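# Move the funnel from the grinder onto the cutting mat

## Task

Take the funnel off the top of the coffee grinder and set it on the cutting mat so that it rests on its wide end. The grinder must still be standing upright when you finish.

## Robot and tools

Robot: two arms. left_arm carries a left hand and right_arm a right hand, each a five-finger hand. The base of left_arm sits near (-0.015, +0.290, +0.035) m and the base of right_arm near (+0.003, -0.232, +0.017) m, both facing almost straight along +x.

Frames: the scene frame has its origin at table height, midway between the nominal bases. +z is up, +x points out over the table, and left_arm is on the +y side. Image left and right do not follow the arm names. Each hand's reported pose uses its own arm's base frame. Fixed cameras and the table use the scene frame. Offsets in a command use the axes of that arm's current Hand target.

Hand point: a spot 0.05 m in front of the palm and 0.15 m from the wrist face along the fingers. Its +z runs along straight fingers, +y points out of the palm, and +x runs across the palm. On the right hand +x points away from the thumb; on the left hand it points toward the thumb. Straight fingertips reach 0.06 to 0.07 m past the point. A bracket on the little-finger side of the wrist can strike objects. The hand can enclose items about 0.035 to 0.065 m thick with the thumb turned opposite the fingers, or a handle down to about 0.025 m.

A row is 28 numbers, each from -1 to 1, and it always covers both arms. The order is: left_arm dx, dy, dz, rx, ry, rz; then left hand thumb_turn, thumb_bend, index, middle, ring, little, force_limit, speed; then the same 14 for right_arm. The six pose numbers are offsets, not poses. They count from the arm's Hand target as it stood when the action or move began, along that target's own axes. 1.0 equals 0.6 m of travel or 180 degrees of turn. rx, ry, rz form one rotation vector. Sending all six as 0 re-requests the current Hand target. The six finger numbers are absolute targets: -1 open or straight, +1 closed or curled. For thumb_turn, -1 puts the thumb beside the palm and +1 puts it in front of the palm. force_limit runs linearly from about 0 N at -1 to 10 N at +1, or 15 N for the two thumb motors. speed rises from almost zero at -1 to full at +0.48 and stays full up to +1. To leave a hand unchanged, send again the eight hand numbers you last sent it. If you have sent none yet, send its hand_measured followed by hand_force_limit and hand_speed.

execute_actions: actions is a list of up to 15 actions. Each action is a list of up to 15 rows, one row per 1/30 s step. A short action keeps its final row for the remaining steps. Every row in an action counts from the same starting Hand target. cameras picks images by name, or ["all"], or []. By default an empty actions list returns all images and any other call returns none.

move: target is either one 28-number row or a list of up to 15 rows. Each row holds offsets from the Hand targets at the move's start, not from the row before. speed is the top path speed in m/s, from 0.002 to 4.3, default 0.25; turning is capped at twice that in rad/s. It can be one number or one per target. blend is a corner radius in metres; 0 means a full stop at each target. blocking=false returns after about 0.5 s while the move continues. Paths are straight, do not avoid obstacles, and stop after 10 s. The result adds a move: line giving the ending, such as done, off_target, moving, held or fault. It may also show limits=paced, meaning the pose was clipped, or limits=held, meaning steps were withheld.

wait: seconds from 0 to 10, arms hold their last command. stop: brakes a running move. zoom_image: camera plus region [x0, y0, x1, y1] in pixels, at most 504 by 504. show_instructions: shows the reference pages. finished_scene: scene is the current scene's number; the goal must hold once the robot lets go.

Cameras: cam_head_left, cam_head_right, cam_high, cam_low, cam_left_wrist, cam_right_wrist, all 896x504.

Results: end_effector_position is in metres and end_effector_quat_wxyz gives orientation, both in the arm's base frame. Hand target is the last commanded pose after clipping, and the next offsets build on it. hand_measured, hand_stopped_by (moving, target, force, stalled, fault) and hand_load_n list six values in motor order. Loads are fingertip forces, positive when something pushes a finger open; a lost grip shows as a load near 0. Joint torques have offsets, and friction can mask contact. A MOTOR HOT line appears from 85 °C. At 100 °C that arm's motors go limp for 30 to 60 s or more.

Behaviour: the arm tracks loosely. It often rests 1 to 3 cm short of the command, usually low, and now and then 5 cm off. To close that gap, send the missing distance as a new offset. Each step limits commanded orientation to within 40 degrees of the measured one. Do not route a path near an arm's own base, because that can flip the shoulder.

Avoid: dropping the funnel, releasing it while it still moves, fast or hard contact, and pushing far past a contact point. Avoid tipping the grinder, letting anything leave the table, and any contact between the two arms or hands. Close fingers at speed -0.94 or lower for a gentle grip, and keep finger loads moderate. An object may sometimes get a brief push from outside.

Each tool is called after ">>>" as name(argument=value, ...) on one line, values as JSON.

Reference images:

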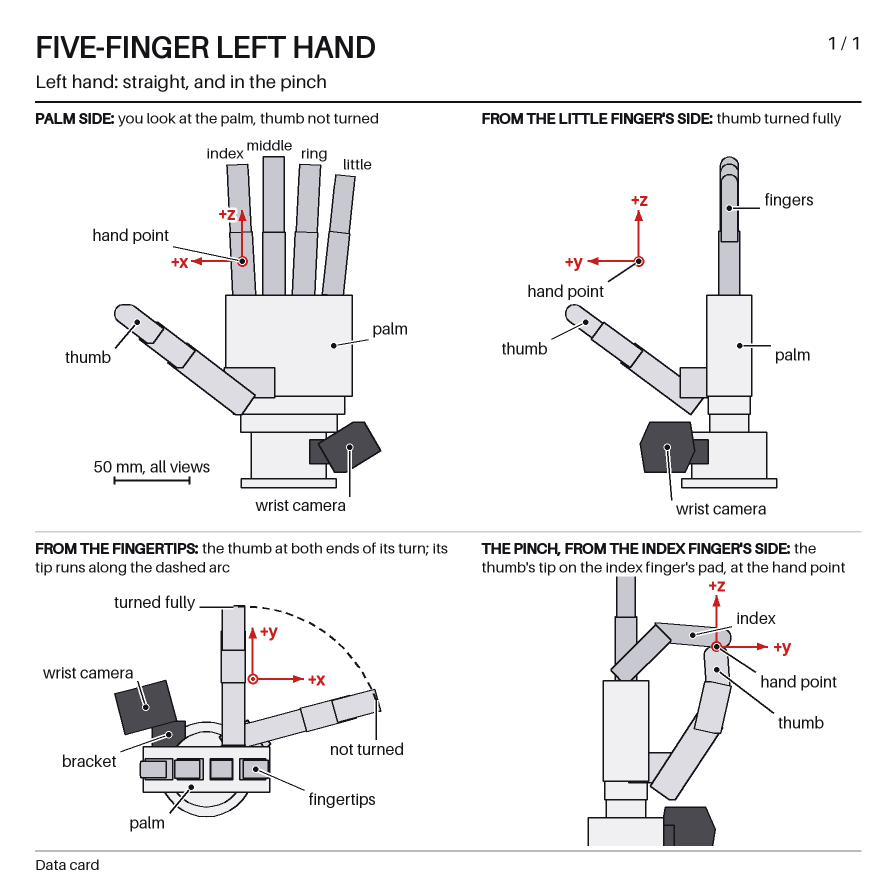

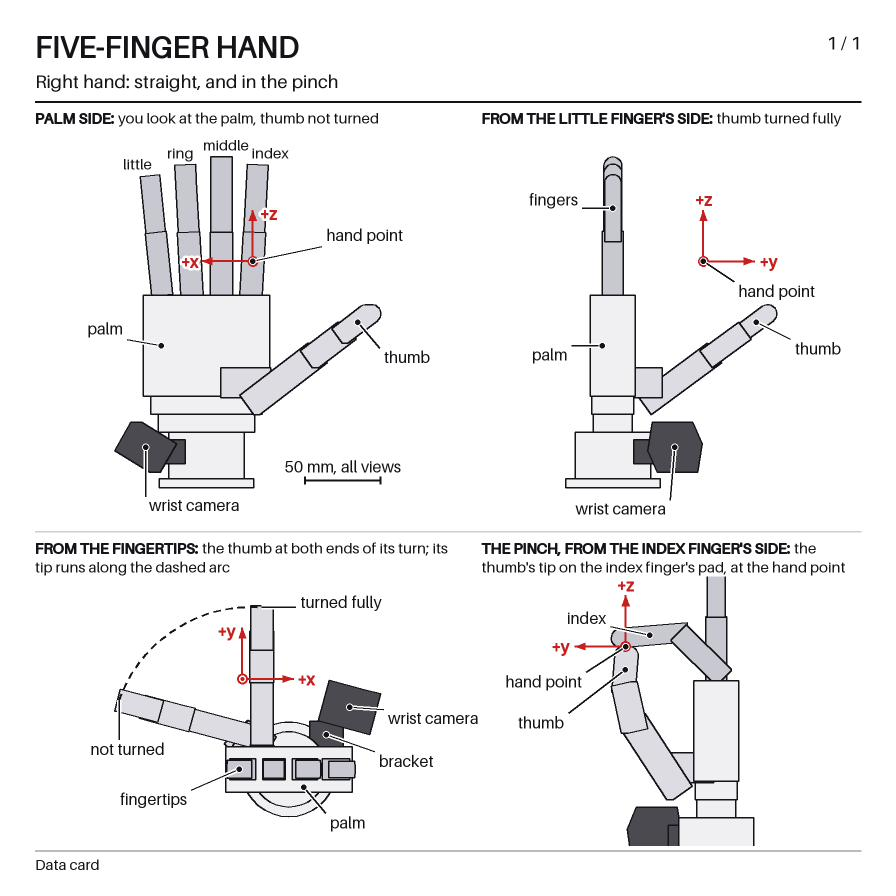

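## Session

>>> execute_actions(actions=[])

>>> zoom_image(camera="cam_high", region=[300, 200, 560, 440])

>>> zoom_image(camera="cam_low", region=[200, 70, 450, 260])

Scene clock: 0.00 s.
left_arm: end_effector_position=(+0.6506, -0.2412, +0.0885) hand_measured=(-1.000, -1.000, -1.000, -1.000, -1.000, -1.000) hand_load_n=(+0.0, +0.0, +0.0, +0.0, +0.0, +0.5) hand_stopped_by=(target, target, target, target, target, target) hand_force_limit=0.00 hand_speed=-0.80 end_effector_quat_wxyz=(-0.013, +0.960, -0.279, +0.017) | right_arm: end_effector_position=(+0.3935, -0.1066, +0.0883) hand_measured=(-1.000, -1.000, -1.000, -1.000, -1.000, -1.000) hand_load_n=(+0.0, +0.0, +0.0, +0.0, +0.0, +0.0) hand_stopped_by=(target, target, target, target, target, target) hand_force_limit=0.00 hand_speed=-0.80 end_effector_quat_wxyz=(+0.009, -0.675, +0.737, +0.035)
Joint positions: left_arm=[-0.266 2.169 2.044 -1.412 -0.026 -1.271] | right_arm=[-0.326 1.689 1.294 -1.228 -0.05 -0.24]
Joint velocities: within noise
Joint torques (N m): no reading
Motor temperatures (°C): left_arm=[24 29 27 23 24 25] | right_arm=[29 24 30 27 25 25]
Heat: left arm: hottest shoulder 29 °C; right arm: hottest elbow 30 °C.
Hand target: left_arm +0.6610, -0.2439, +0.1128; -0.014, +0.960, -0.278, +0.042 | right_arm +0.4064, -0.1110, +0.1019; +0.020, -0.676, +0.737, +0.015
camera_calibration:
cam_left_wrist: T_world_to_cam=[[0.773032, 0.634331, 0.00676823, -0.343268], [0.551629, -0.677439, 0.486602, -0.560466], [0.313252, -0.372425, -0.873598, -0.0962885], [0, 0, 0, 1]] pos_world=[0.604689, -0.197796, 0.19093]
cam_right_wrist: T_world_to_cam=[[-0.989939, -0.141233, -0.00855136, 0.379735], [-0.125314, 0.847087, 0.516468, 0.100463], [-0.0656986, 0.512344, -0.856263, 0.266314], [0, 0, 0, 1]] pos_world=[0.406001, -0.167914, 0.179396]

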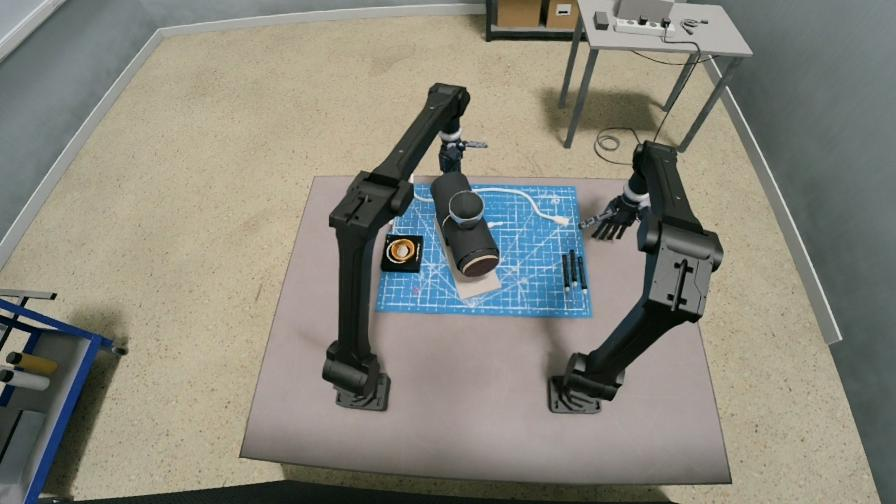

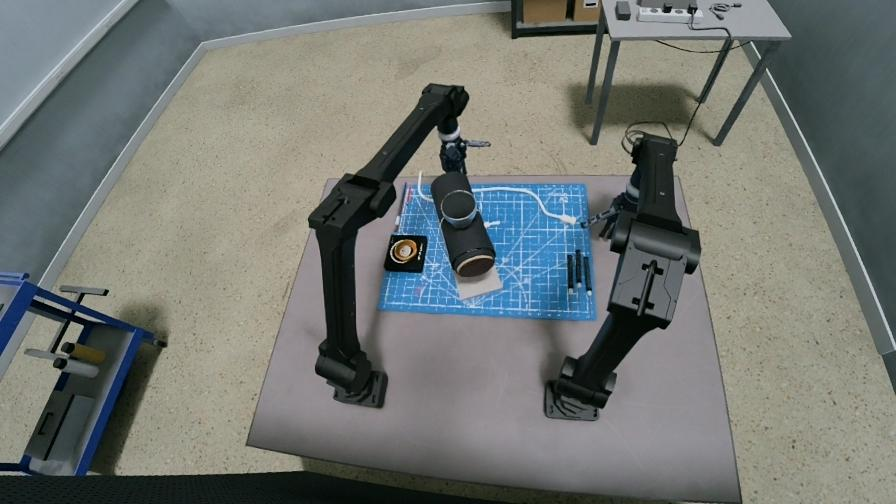

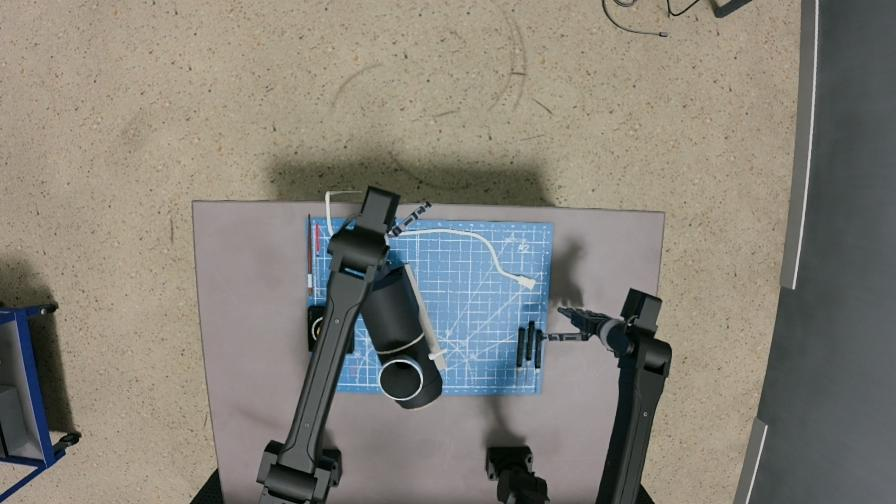

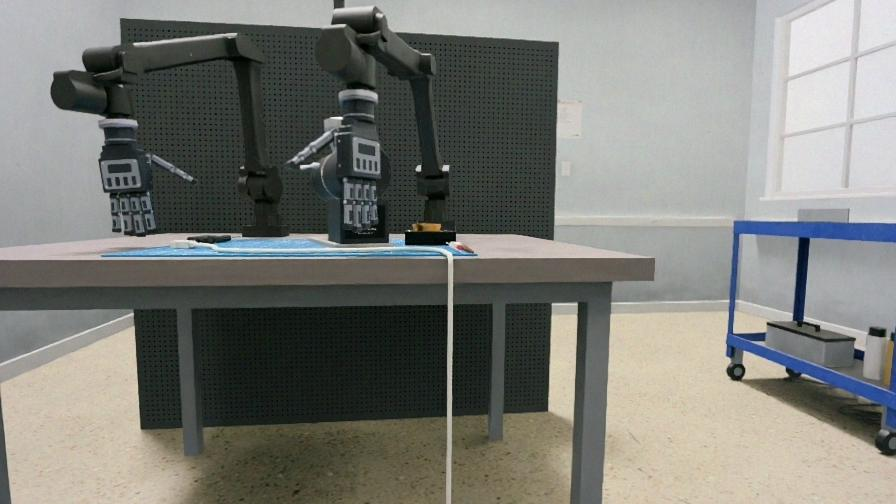

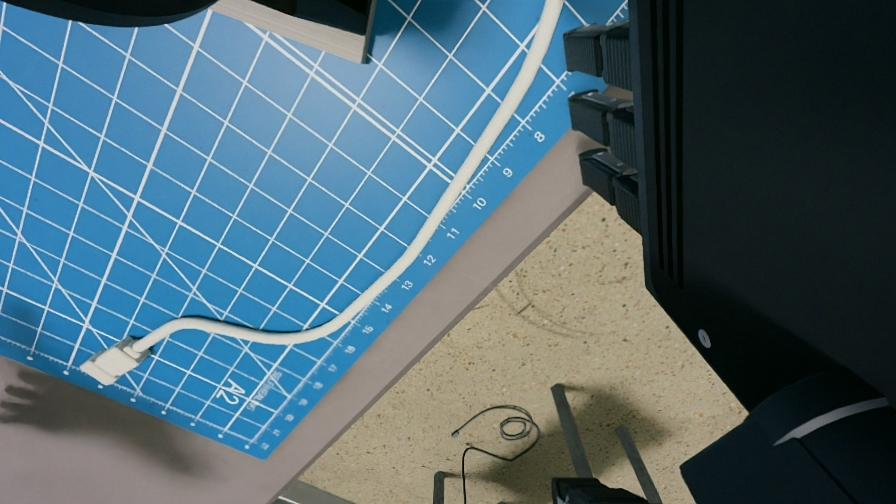

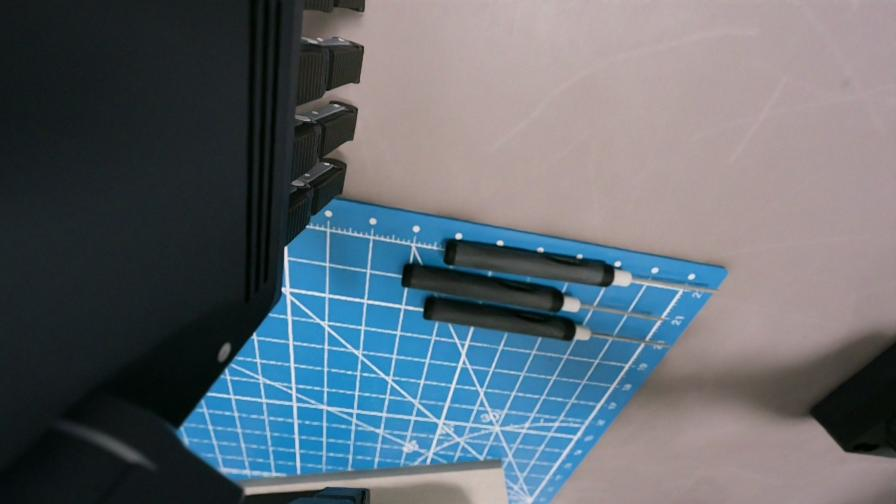

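Scaled by 1.938.

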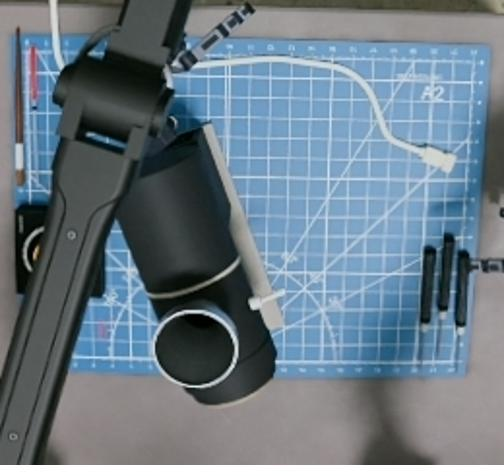

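Scaled by 2.016.

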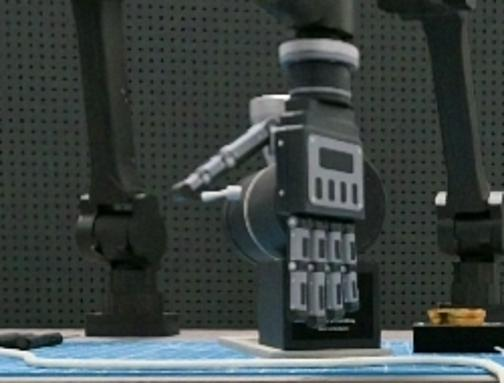

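>>> move(target=[[0.0268,-0.0184,-0.366,0,0,0,-1,-1,-1,-1,-1,-1,0,-0.8,-0.190,0.141,-0.322,0.4865,-0.0965,-0.1204,1,-1,-1,-1,-1,-1,0,0],[-0.503,-0.364,-0.433,0,0,0,-1,-1,-1,-1,-1,-1,0,-0.8,-0.457,0.2645,-0.326,0.5644,0.2151,-0.5944,1,-1,-1,-1,-1,-1,0,0]], speed=0.3, blend=[0.04,0], cameras=["cam_head_left","cam_low","cam_high","cam_right_wrist"])

>>> zoom_image(camera="cam_high", region=[320, 320, 500, 500])

>>> zoom_image(camera="cam_low", region=[240, 60, 420, 240])

Scene clock: 39.80 s.
left_arm: end_effector_position=(+0.5090, +0.1007, +0.3421) hand_measured=(-1.000, -1.000, -1.000, -1.000, -1.000, -1.000) hand_load_n=(+0.0, +0.0, +0.0, +0.0, +0.0, +0.0) hand_stopped_by=(target, target, target, target, target, target) hand_force_limit=0.00 hand_speed=-0.80 end_effector_quat_wxyz=(-0.032, +0.959, -0.269, +0.085) | right_arm: end_effector_position=(+0.3261, -0.0141, +0.1980) hand_measured=(+1.000, -1.000, -1.000, -1.000, -1.000, -1.000) hand_load_n=(+0.0, +0.0, +0.0, +0.0, +0.0, +0.0) hand_stopped_by=(target, target, target, target, target, target) hand_force_limit=0.00 hand_speed=0.00 end_effector_quat_wxyz=(-0.258, +0.743, +0.080, +0.613)
Joint positions: left_arm=[0.333 1.67 1.955 -1.679 0.044 -0.694] | right_arm=[-0.419 0.414 0.247 -0.025 -0.916 -1.434]
Joint torques (N m): left_arm=[0.44 -13.39 8.32 -0.5 0.26 0.04] | right_arm=[29.57 -21.66 10.28 1.21 0.05 -0.16]
Motor temperatures (°C): left_arm=[24 31 32 23 24 25] | right_arm=[30 25 33 27 25 25]
Heat: left arm: hottest elbow 32 °C; right arm: hottest elbow 33 °C.
Hand target: left_arm +0.5003, +0.1013, +0.3603; -0.014, +0.960, -0.278, +0.042 | right_arm +0.2701, +0.1657, +0.3104; -0.271, +0.653, +0.271, +0.653
Off the commanded pose: left_arm 0.020 m, 5 deg | right_arm 0.219 m, 25 deg.
joint sent to its limit (left arm) — joint 4 (wrist pitch), lower limit. The joint targets are off in position and orientation.
move: off_target (left_arm, right_arm)
camera_calibration:
cam_right_wrist: T_world_to_cam=[[0.505694, -0.860374, -0.0634875, -0.159988], [-0.506258, -0.23636, -0.829359, 0.332331], [0.698553, 0.451543, -0.555097, -0.00135116], [0, 0, 0, 1]] pos_world=[0.250094, -0.0584896, 0.264715]
Images, in order (width x height): cam_head_left 896x504, cam_high 896x504, cam_low 896x504, cam_right_wrist 896x504.

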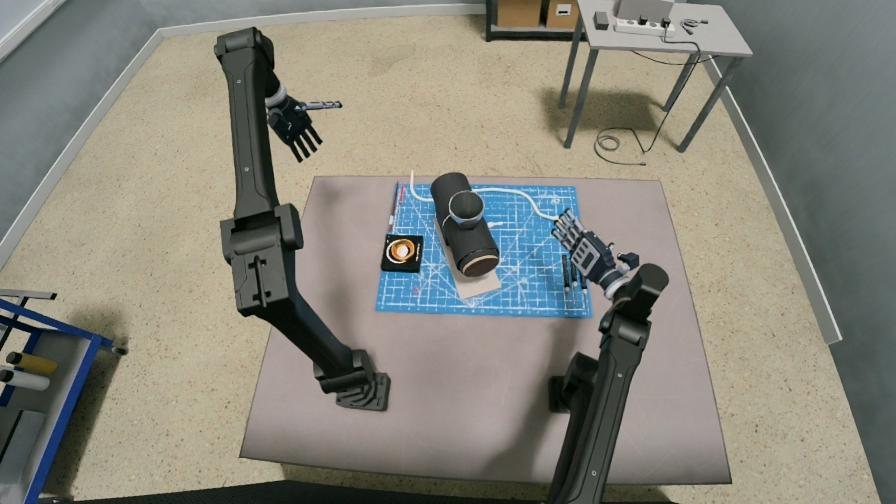

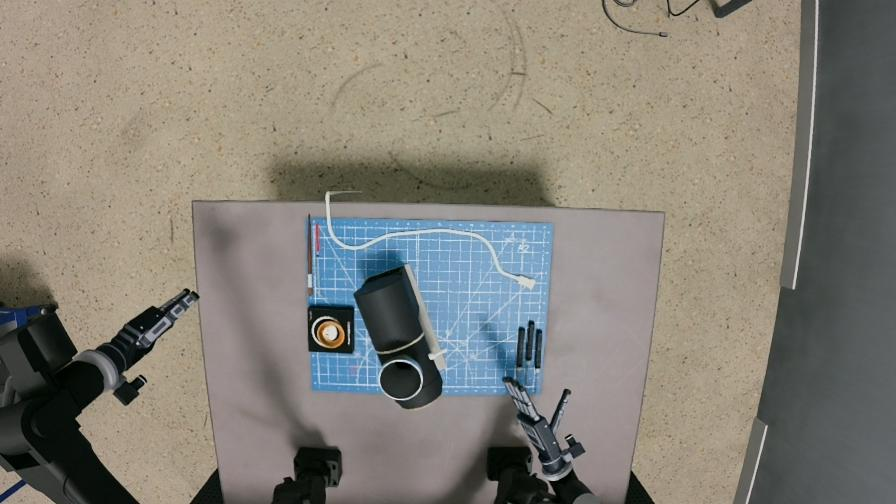

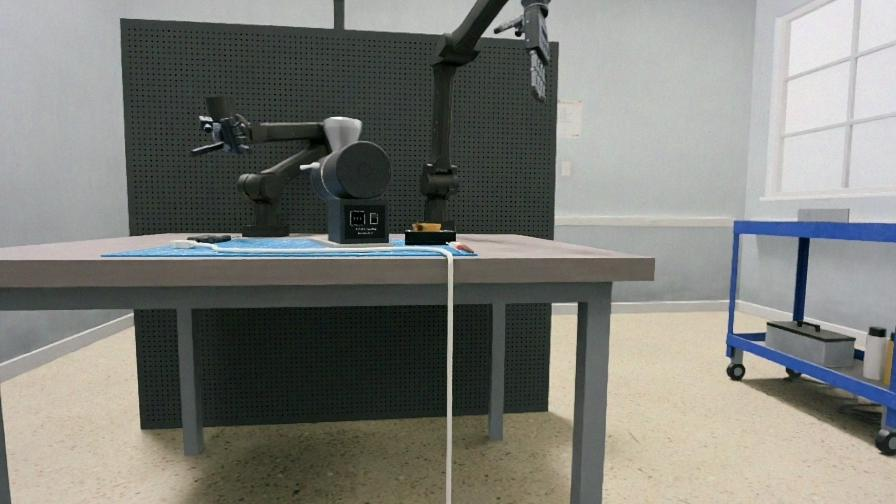

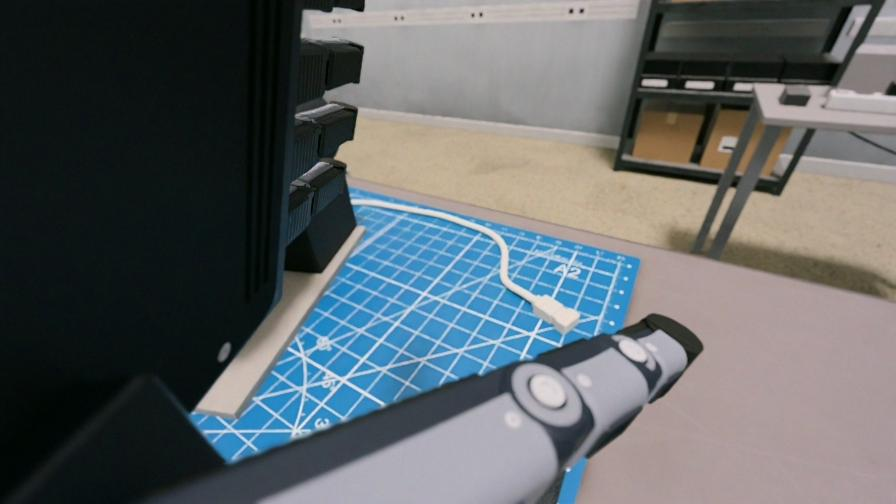

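Scaled by 2.800.

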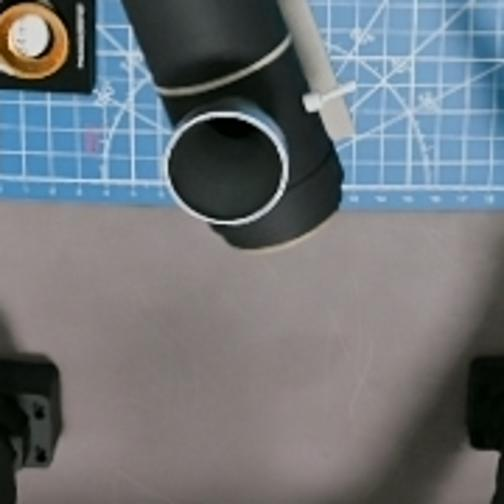

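Scaled by 2.800.

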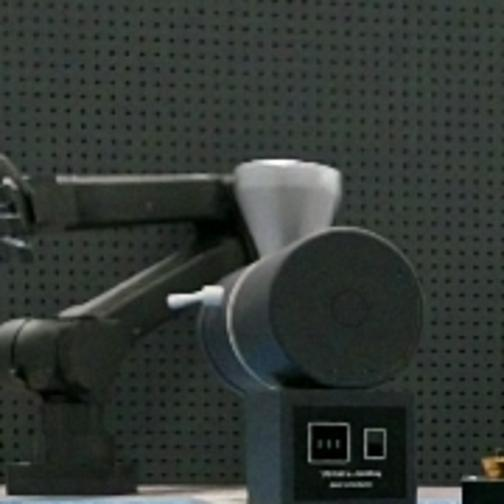

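>>> execute_actions(actions=[[[0,0,0,0,0,0,-1,-1,-1,-1,-1,-1,0,-0.8,-0.075,0.145,-0.05,0,0,0,1,-1,-1,-1,-1,-1,0,0],[0,0,0,0,0,0,-1,-1,-1,-1,-1,-1,0,-0.8,-0.1,0.2,-0.07,0,0,0,1,-1,-1,-1,-1,-1,0,0],[0,0,0,0,0,0,-1,-1,-1,-1,-1,-1,0,-0.8,-0.125,0.25,-0.085,0,0,0,1,-1,-1,-1,-1,-1,0,0],[0,0,0,0,0,0,-1,-1,-1,-1,-1,-1,0,-0.8,-0.15,0.29,-0.101,0,0,0,1,-1,-1,-1,-1,-1,0,0]]], cameras=["cam_head_left"])

Scene clock: 54.07 s.
left_arm: end_effector_position=(+0.5090, +0.1007, +0.3421) hand_measured=(-1.000, -1.000, -1.000, -1.000, -1.000, -1.000) hand_load_n=(+0.0, +0.0, +0.0, +0.0, +0.0, +0.0) hand_stopped_by=(target, target, target, target, target, target) hand_force_limit=0.00 hand_speed=-0.80 end_effector_quat_wxyz=(-0.032, +0.959, -0.269, +0.085) | right_arm: end_effector_position=(+0.3445, +0.0044, +0.2078) hand_measured=(+1.000, -1.000, -1.000, -1.000, -1.000, -1.000) hand_load_n=(+0.0, +0.0, +0.0, +0.0, +0.0, +0.0) hand_stopped_by=(target, target, target, target, target, target) hand_force_limit=0.00 hand_speed=0.00 end_effector_quat_wxyz=(-0.280, +0.670, +0.259, +0.637)
Joint positions: left_arm=[0.333 1.67 1.955 -1.679 0.044 -0.694] | right_arm=[-0.494 0.686 0.234 0.338 -1.275 -1.633]
Joint torques (N m): left_arm=[0.5 -13.51 8.29 -0.51 0.25 0.04] | right_arm=[-0.32 0.67 8.49 2.37 -0.24 -0.14]
Heat: left arm: hottest shoulder 31 °C; right arm: hottest elbow 34 °C.
Hand target: left_arm +0.5003, +0.1013, +0.3603; -0.014, +0.960, -0.278, +0.042 | right_arm +0.3504, -0.0001, +0.2203; -0.271, +0.653, +0.271, +0.653
Off the commanded pose: left_arm 0.020 m, 5 deg | right_arm 0.014 m, 3 deg.
joint sent to its limit (left arm) — joint 4 (wrist pitch), lower limit. The joint targets are off in position and orientation.
Images, in order (width x height): cam_head_left 896x504.

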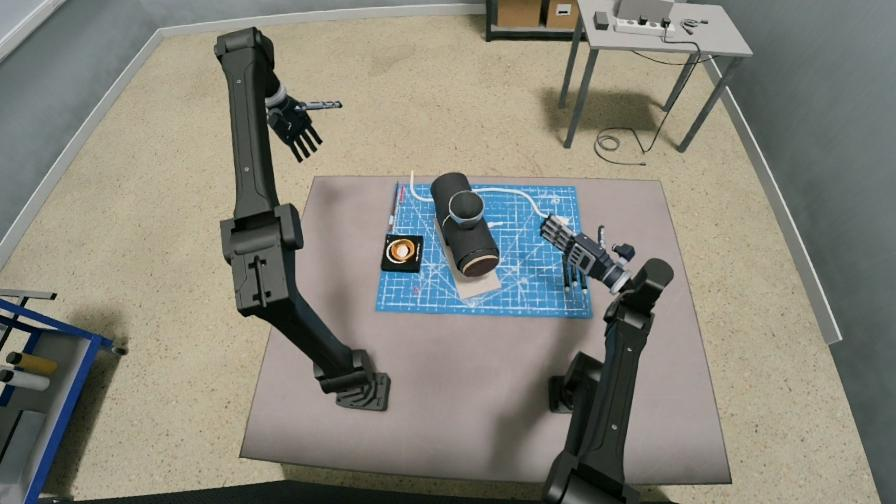

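>>> move(target=[[0,0,0,0,0,0,-1,-1,-1,-1,-1,-1,0,-0.8,0.233,0.058,0.2,-0.139,0,0,1,-1,-1,-1,-1,-1,0,0],[0,0,0,0,0,0,-1,-1,-1,-1,-1,-1,0,-0.8,0.217,-0.083,0.247,-0.0556,0,0,1,-1,-1,-1,-1,-1,0,0]], speed=0.25, blend=[0.03,0], cameras=["cam_head_left"])

Scene clock: 71.30 s.
left_arm: end_effector_position=(+0.5090, +0.1007, +0.3421) hand_measured=(-1.000, -1.000, -1.000, -1.000, -1.000, -1.000) hand_load_n=(+0.0, +0.0, +0.0, +0.0, +0.0, +0.0) hand_stopped_by=(target, target, target, target, target, target) hand_force_limit=0.00 hand_speed=-0.80 end_effector_quat_wxyz=(-0.032, +0.959, -0.269, +0.085) | right_arm: end_effector_position=(+0.4193, +0.1346, +0.3164) hand_measured=(+1.000, -1.000, -1.000, -1.000, -1.000, -1.000) hand_load_n=(+0.0, +0.5, -0.5, +0.0, +0.0, +0.0) hand_stopped_by=(target, target, target, target, target, target) hand_force_limit=0.00 hand_speed=0.00 end_effector_quat_wxyz=(-0.211, +0.694, +0.206, +0.657)
Joint positions: left_arm=[0.333 1.67 1.955 -1.679 0.044 -0.694] | right_arm=[0.322 0.749 0.547 0.152 -0.277 -1.562]
Joint torques (N m): left_arm=[0.32 -13.33 8.34 -0.51 0.26 0.05] | right_arm=[1.38 -3.02 11.71 1.46 -0.06 -0.09]
Heat: left arm: hottest shoulder 32 °C; right arm: hottest elbow 35 °C.
Hand target: left_arm +0.5003, +0.1013, +0.3603; -0.014, +0.960, -0.278, +0.042 | right_arm +0.4198, +0.1399, +0.3506; -0.213, +0.674, +0.213, +0.674
Off the commanded pose: left_arm 0.020 m, 5 deg | right_arm 0.035 m, 3 deg.
joint sent to its limit (left arm) — joint 4 (wrist pitch), lower limit. The joint targets are off in position and orientation.
move: off_target (left_arm, right_arm)
Images, in order (width x height): cam_head_left 896x504.

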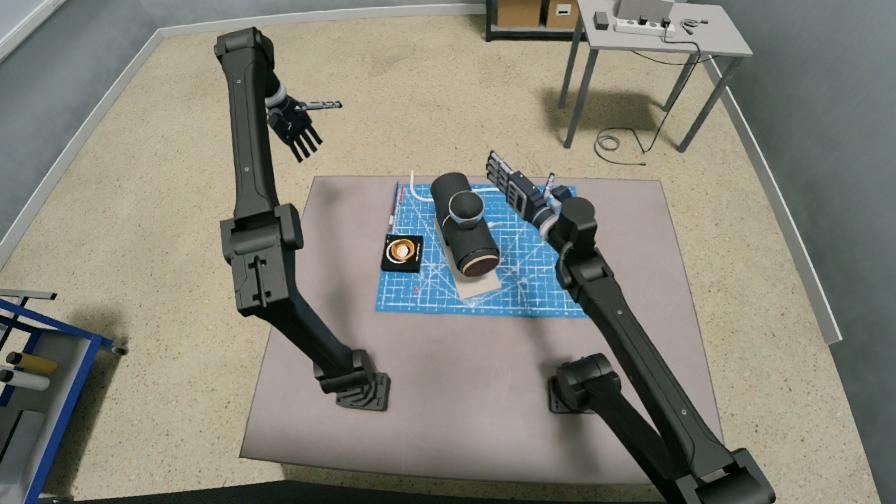

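>>> move(target=[[0,0,0,0,0,0,-1,-1,-1,-1,-1,-1,0,-0.8,0.0167,-0.179,-0.18,0.0556,0,0,1,-1,-1,-1,-1,-1,0,0],[0,0,0,0,0,0,-1,-1,-1,-1,-1,-1,0,-0.8,-0.205,-0.179,-0.18,0.0556,0,0,1,-1,-1,-1,-1,-1,0,0]], speed=[0.25,0.15], cameras=["cam_head_left","cam_low","cam_high","cam_right_wrist"])

>>> zoom_image(camera="cam_high", region=[320, 320, 500, 500])

>>> zoom_image(camera="cam_low", region=[240, 60, 420, 240])

Scene clock: 82.93 s.
left_arm: end_effector_position=(+0.5090, +0.1007, +0.3421) hand_measured=(-1.000, -1.000, -1.000, -1.000, -1.000, -1.000) hand_load_n=(+0.0, -0.5, +0.0, -0.5, +0.0, +0.0) hand_stopped_by=(target, target, target, target, target, target) hand_force_limit=0.00 hand_speed=-0.80 end_effector_quat_wxyz=(-0.032, +0.959, -0.269, +0.085) | right_arm: end_effector_position=(+0.2697, +0.1635, +0.2115) hand_measured=(+1.000, -1.000, -1.000, -1.000, -1.000, -1.000) hand_load_n=(+0.0, +0.0, +0.0, +0.0, +0.0, +0.0) hand_stopped_by=(target, target, target, target, target, target) hand_force_limit=0.00 hand_speed=0.00 end_effector_quat_wxyz=(-0.268, +0.669, +0.270, +0.639)
Joint positions: left_arm=[0.333 1.67 1.955 -1.679 0.044 -0.694] | right_arm=[0.662 0.16 0.15 -0.031 -0.119 -1.562]
Joint torques (N m): left_arm=[0.5 -13.33 8.38 -0.5 0.26 0.05] | right_arm=[1.49 2.08 9.51 3.04 0.2 -0.1]
Heat: left arm: hottest shoulder 32 °C; right arm: hottest elbow 36 °C.
Hand target: left_arm +0.5003, +0.1013, +0.3603; -0.014, +0.960, -0.278, +0.042 | right_arm +0.2697, +0.1659, +0.2276; -0.271, +0.653, +0.271, +0.653
Off the commanded pose: left_arm 0.020 m, 5 deg | right_arm 0.016 m, 2 deg.
joint sent to its limit (left arm) — joint 4 (wrist pitch), lower limit. The joint targets are off in position and orientation.
move: off_target (left_arm, right_arm)
camera_calibration:
cam_right_wrist: T_world_to_cam=[[0.71663, -0.664024, 0.213339, -0.125267], [-0.204019, -0.492084, -0.846303, 0.320901], [0.666946, 0.562961, -0.488116, -0.0584993], [0, 0, 0, 1]] pos_world=[0.194256, 0.107663, 0.269749]
Images, in order (width x height): cam_head_left 896x504, cam_high 896x504, cam_low 896x504, cam_right_wrist 896x504.

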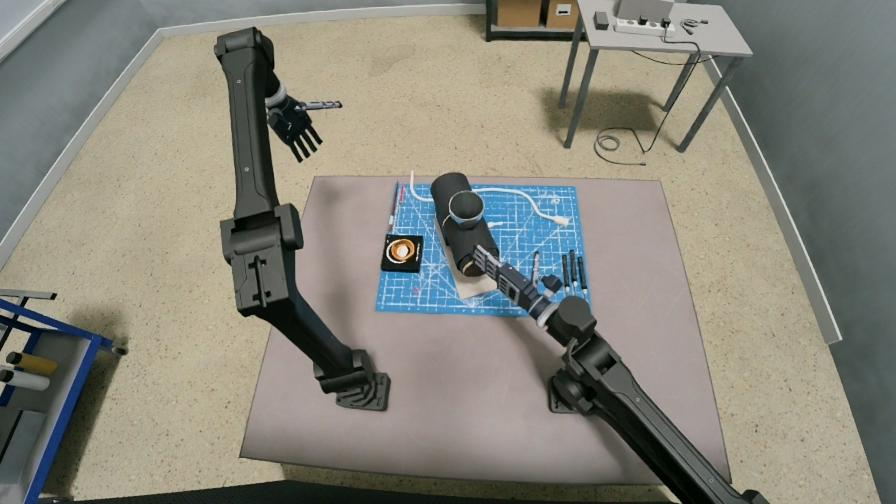

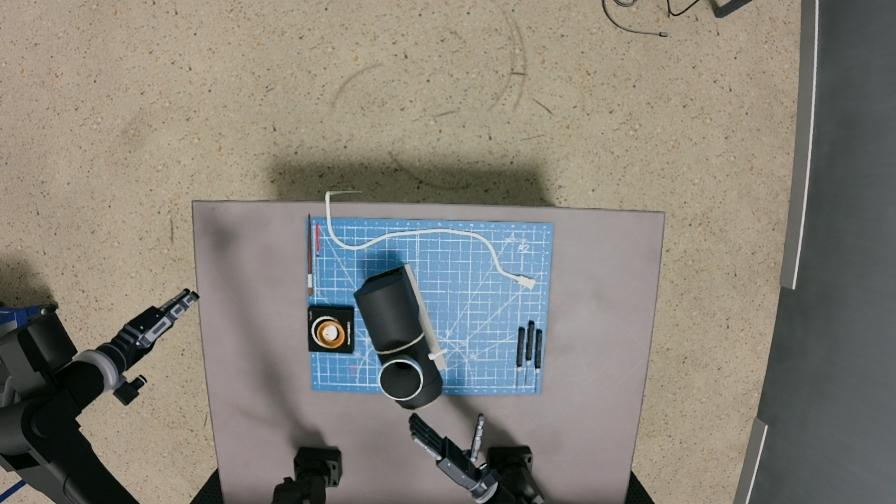

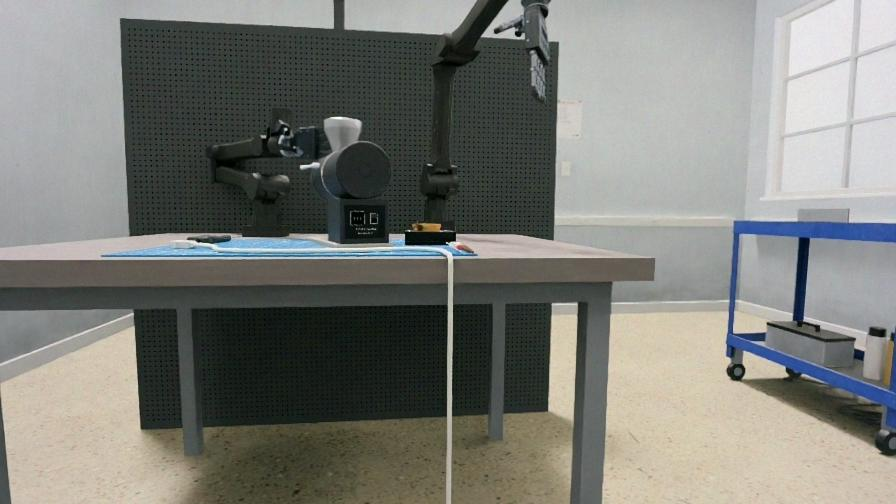

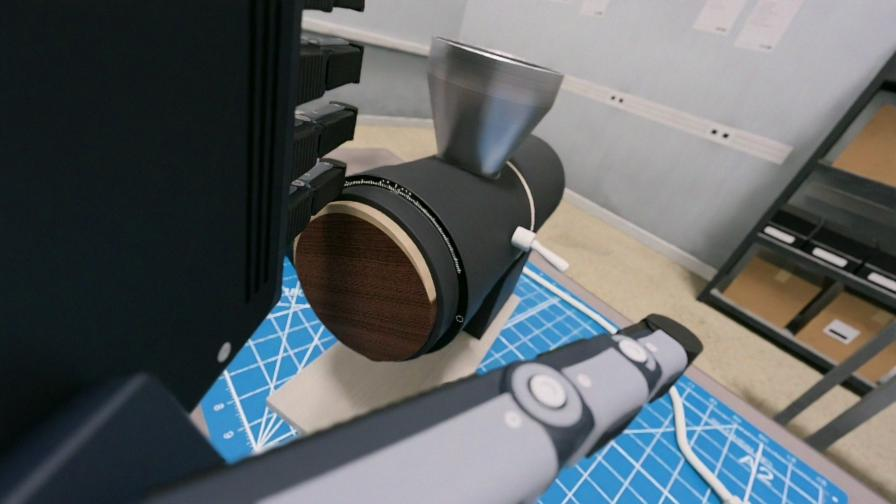

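Scaled by 2.800.

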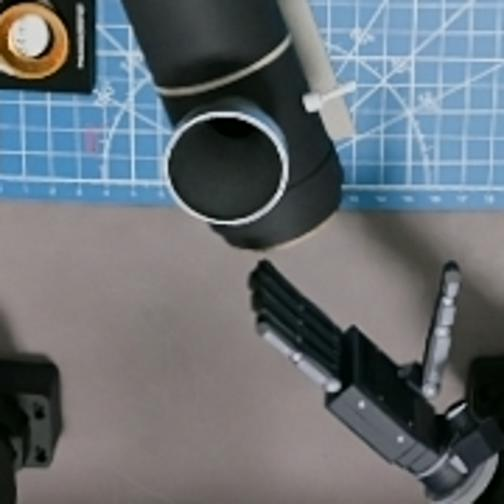

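Scaled by 2.800.

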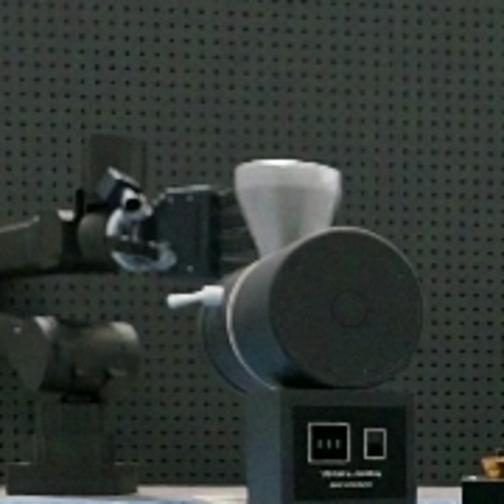

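>>> move(target=[[0,0,0,0,0,0,-1,-1,-1,-1,-1,-1,0,-0.8,0.015,0.0133,0,0,0,0,1,-1,-1,-1,-1,-1,0,0],[0,0,0,0,0,0,-1,-1,-1,-1,-1,-1,0,-0.8,0.015,0.0133,0.142,0,0,0,1,-1,-1,-1,-1,-1,0,0]], speed=0.15, blend=[0.01,0], cameras=["cam_low","cam_high","cam_right_wrist"])

>>> zoom_image(camera="cam_high", region=[320, 320, 500, 500])

>>> zoom_image(camera="cam_low", region=[240, 60, 420, 240])

Scene clock: 100.13 s.
left_arm: end_effector_position=(+0.5090, +0.1007, +0.3421) hand_measured=(-1.000, -1.000, -1.000, -1.000, -1.000, -1.000) hand_load_n=(-0.5, +0.0, +0.0, +0.0, +0.0, +0.0) hand_stopped_by=(target, target, target, target, target, target) hand_force_limit=0.00 hand_speed=-0.80 end_effector_quat_wxyz=(-0.032, +0.959, -0.269, +0.085) | right_arm: end_effector_position=(+0.3189, +0.2154, +0.2041) hand_measured=(+1.000, -1.000, -1.000, -1.000, -1.000, -1.000) hand_load_n=(+0.5, +0.0, +0.0, +0.0, +0.0, +0.0) hand_stopped_by=(target, target, target, target, target, target) hand_force_limit=0.00 hand_speed=0.00 end_effector_quat_wxyz=(-0.275, +0.670, +0.280, +0.631)
Joint positions: left_arm=[0.333 1.67 1.955 -1.679 0.044 -0.694] | right_arm=[0.693 0.678 0.214 0.41 -0.113 -1.562]
Joint torques (N m): left_arm=[0.5 -13.45 8.31 -0.47 0.25 0.06] | right_arm=[0.09 1.03 11.86 2.73 0.44 -0.1]
Heat: left arm: hottest shoulder 32 °C; right arm: hottest elbow 37 °C.
Hand target: left_arm +0.5003, +0.1013, +0.3603; -0.014, +0.960, -0.278, +0.042 | right_arm +0.3356, +0.2205, +0.2366; -0.271, +0.653, +0.271, +0.653
Off the commanded pose: left_arm 0.020 m, 5 deg | right_arm 0.037 m, 3 deg.
joint sent to its limit (left arm) — joint 4 (wrist pitch), lower limit. The joint targets are off in position and orientation.
move: off_target (left_arm, right_arm); blend cut to 0.006 m at target 1
camera_calibration:
cam_right_wrist: T_world_to_cam=[[0.735035, -0.64417, 0.211587, -0.134334], [-0.199825, -0.504009, -0.840265, 0.350165], [0.647915, 0.575343, -0.499186, -0.118433], [0, 0, 0, 1]] pos_world=[0.245446, 0.158092, 0.263534]
Images, in order (width x height): cam_high 896x504, cam_low 896x504, cam_right_wrist 896x504.

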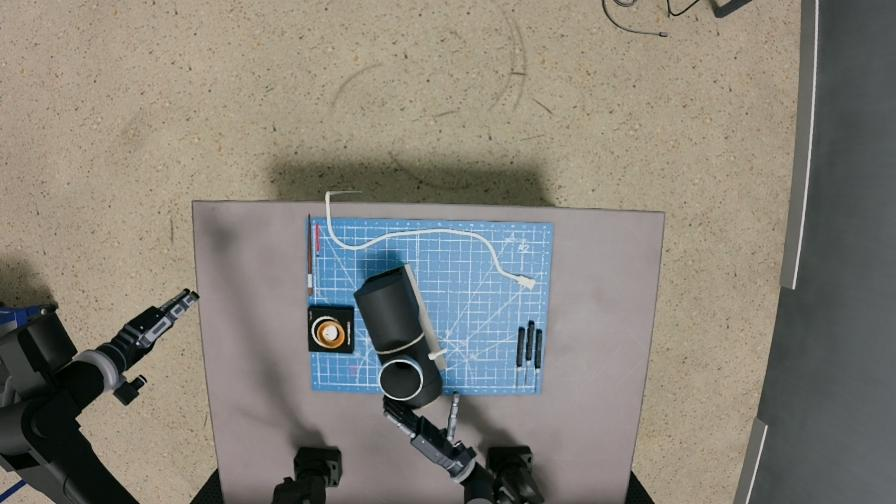

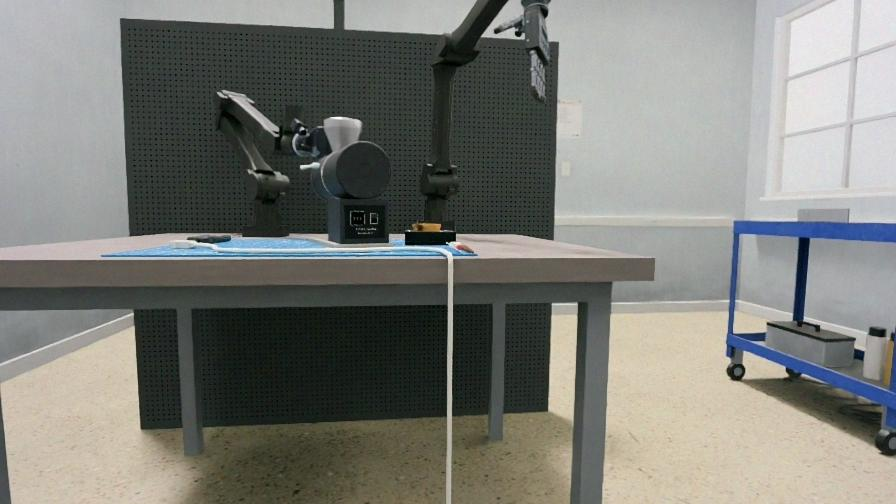

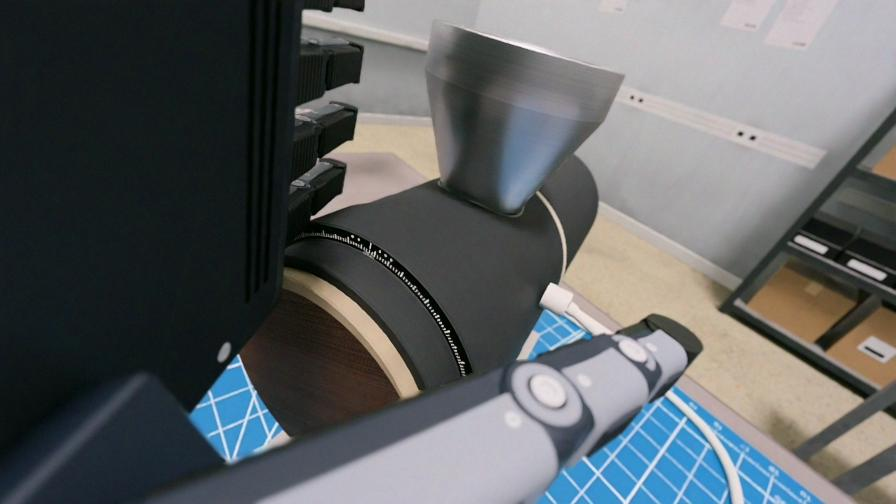

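Scaled by 2.800.

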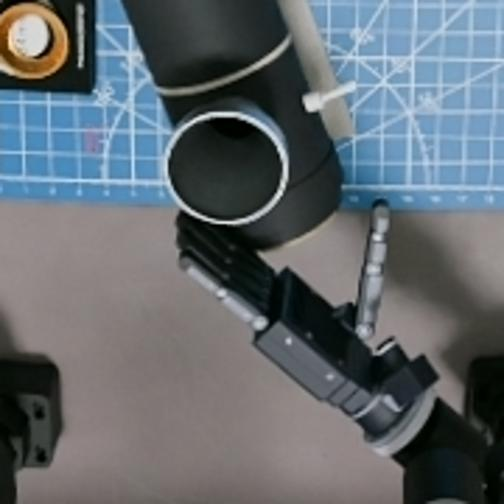

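Scaled by 2.800.

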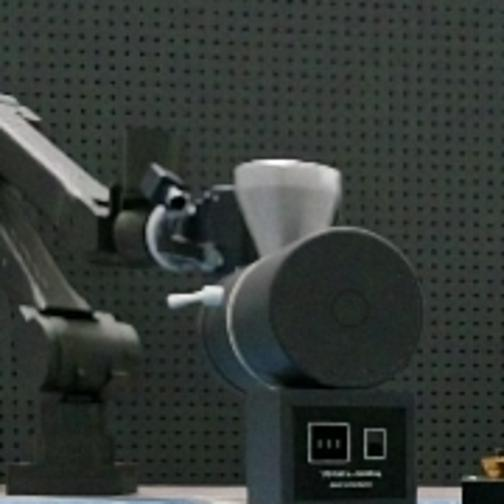

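>>> move(target=[[0,0,0,0,0,0,-1,-1,-1,-1,-1,-1,0,-0.8,0.034,0.0175,0,0,0,0,1,-1,-1,-1,-1,-1,0,0],[0,0,0,0,0,0,-1,-1,-1,-1,-1,-1,0,-0.8,0.034,0.0175,0.108,0,0,0,1,-1,-1,-1,-1,-1,0,0]], speed=0.1, cameras=["cam_low","cam_high","cam_right_wrist"])

>>> zoom_image(camera="cam_high", region=[320, 320, 500, 500])

>>> zoom_image(camera="cam_low", region=[240, 60, 420, 240])

Scene clock: 112.80 s.
left_arm: end_effector_position=(+0.5090, +0.1007, +0.3421) hand_measured=(-1.000, -1.000, -1.000, -1.000, -1.000, -1.000) hand_load_n=(+0.0, +0.0, +0.0, +0.0, +0.0, +0.0) hand_stopped_by=(target, target, target, target, target, target) hand_force_limit=0.00 hand_speed=-0.80 end_effector_quat_wxyz=(-0.032, +0.959, -0.269, +0.085) | right_arm: end_effector_position=(+0.3736, +0.2450, +0.2148) hand_measured=(+1.000, -1.000, -1.000, -1.000, -1.000, -1.000) hand_load_n=(+0.0, +0.0, +0.0, +0.0, +0.0, +0.0) hand_stopped_by=(target, target, target, target, target, target) hand_force_limit=0.00 hand_speed=0.00 end_effector_quat_wxyz=(-0.265, +0.682, +0.274, +0.624)
Joint positions: left_arm=[0.333 1.67 1.955 -1.679 0.044 -0.694] | right_arm=[0.662 0.944 0.366 0.496 -0.121 -1.562]
Joint torques (N m): left_arm=[0.56 -13.39 8.34 -0.51 0.25 0.05] | right_arm=[1.26 -2.37 11.95 3.06 0.16 -0.1]
Motor temperatures (°C): left_arm=[24 33 31 23 24 25] | right_arm=[30 25 39 27 24 25]
Heat: left arm: hottest shoulder 33 °C; right arm: hottest elbow 39 °C.
Hand target: left_arm +0.5003, +0.1013, +0.3603; -0.014, +0.960, -0.278, +0.042 | right_arm +0.3888, +0.2590, +0.2569; -0.271, +0.653, +0.271, +0.653
Off the commanded pose: left_arm 0.020 m, 5 deg | right_arm 0.047 m, 5 deg.
joint sent to its limit (left arm) — joint 4 (wrist pitch), lower limit. The joint targets are off in position and orientation.
move: off_target (left_arm, right_arm)
camera_calibration:
cam_right_wrist: T_world_to_cam=[[0.724641, -0.657415, 0.206643, -0.149503], [-0.229991, -0.513384, -0.826765, 0.395781], [0.649615, 0.551582, -0.523219, -0.155212], [0, 0, 0, 1]] pos_world=[0.30019, 0.190514, 0.276902]
Images, in order (width x height): cam_high 896x504, cam_low 896x504, cam_right_wrist 896x504.

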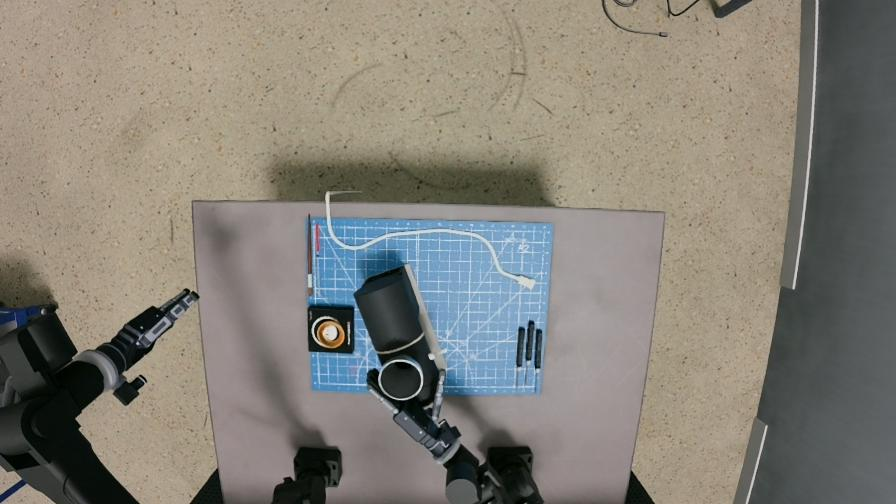

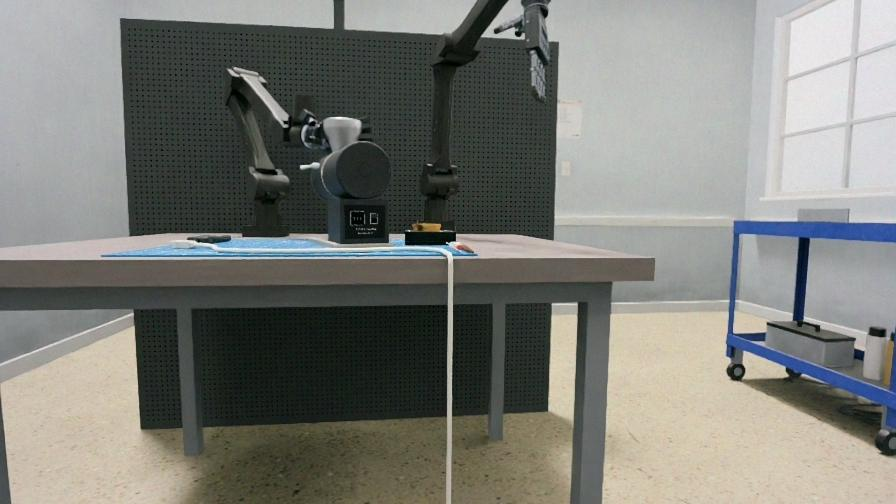

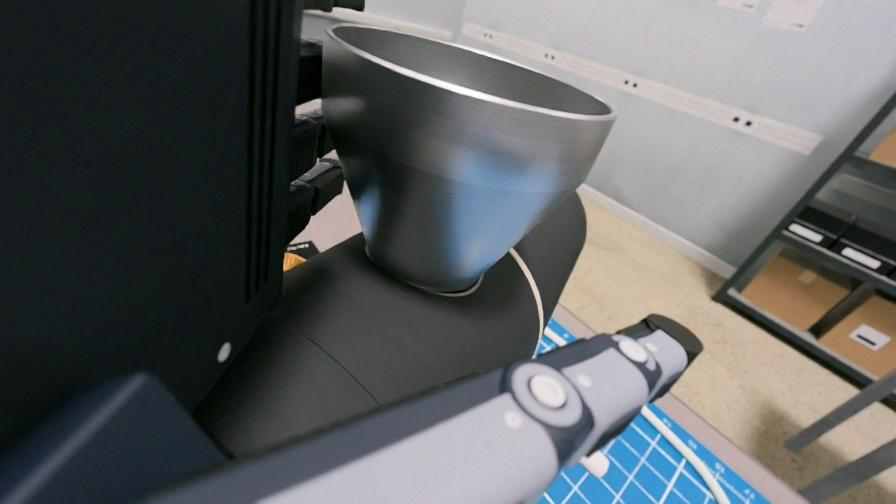

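Scaled by 2.800.

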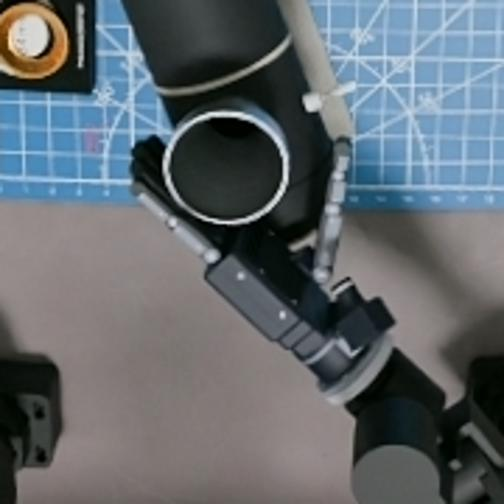

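Scaled by 2.800.

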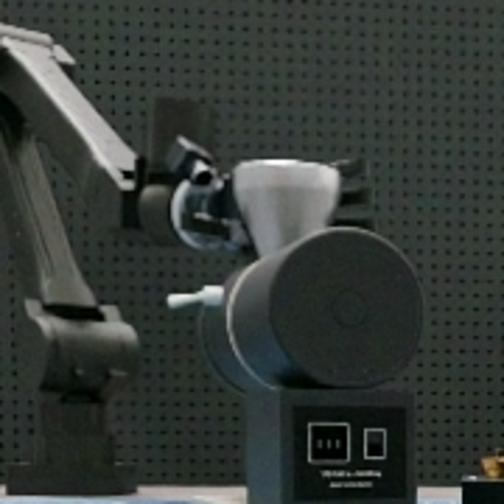

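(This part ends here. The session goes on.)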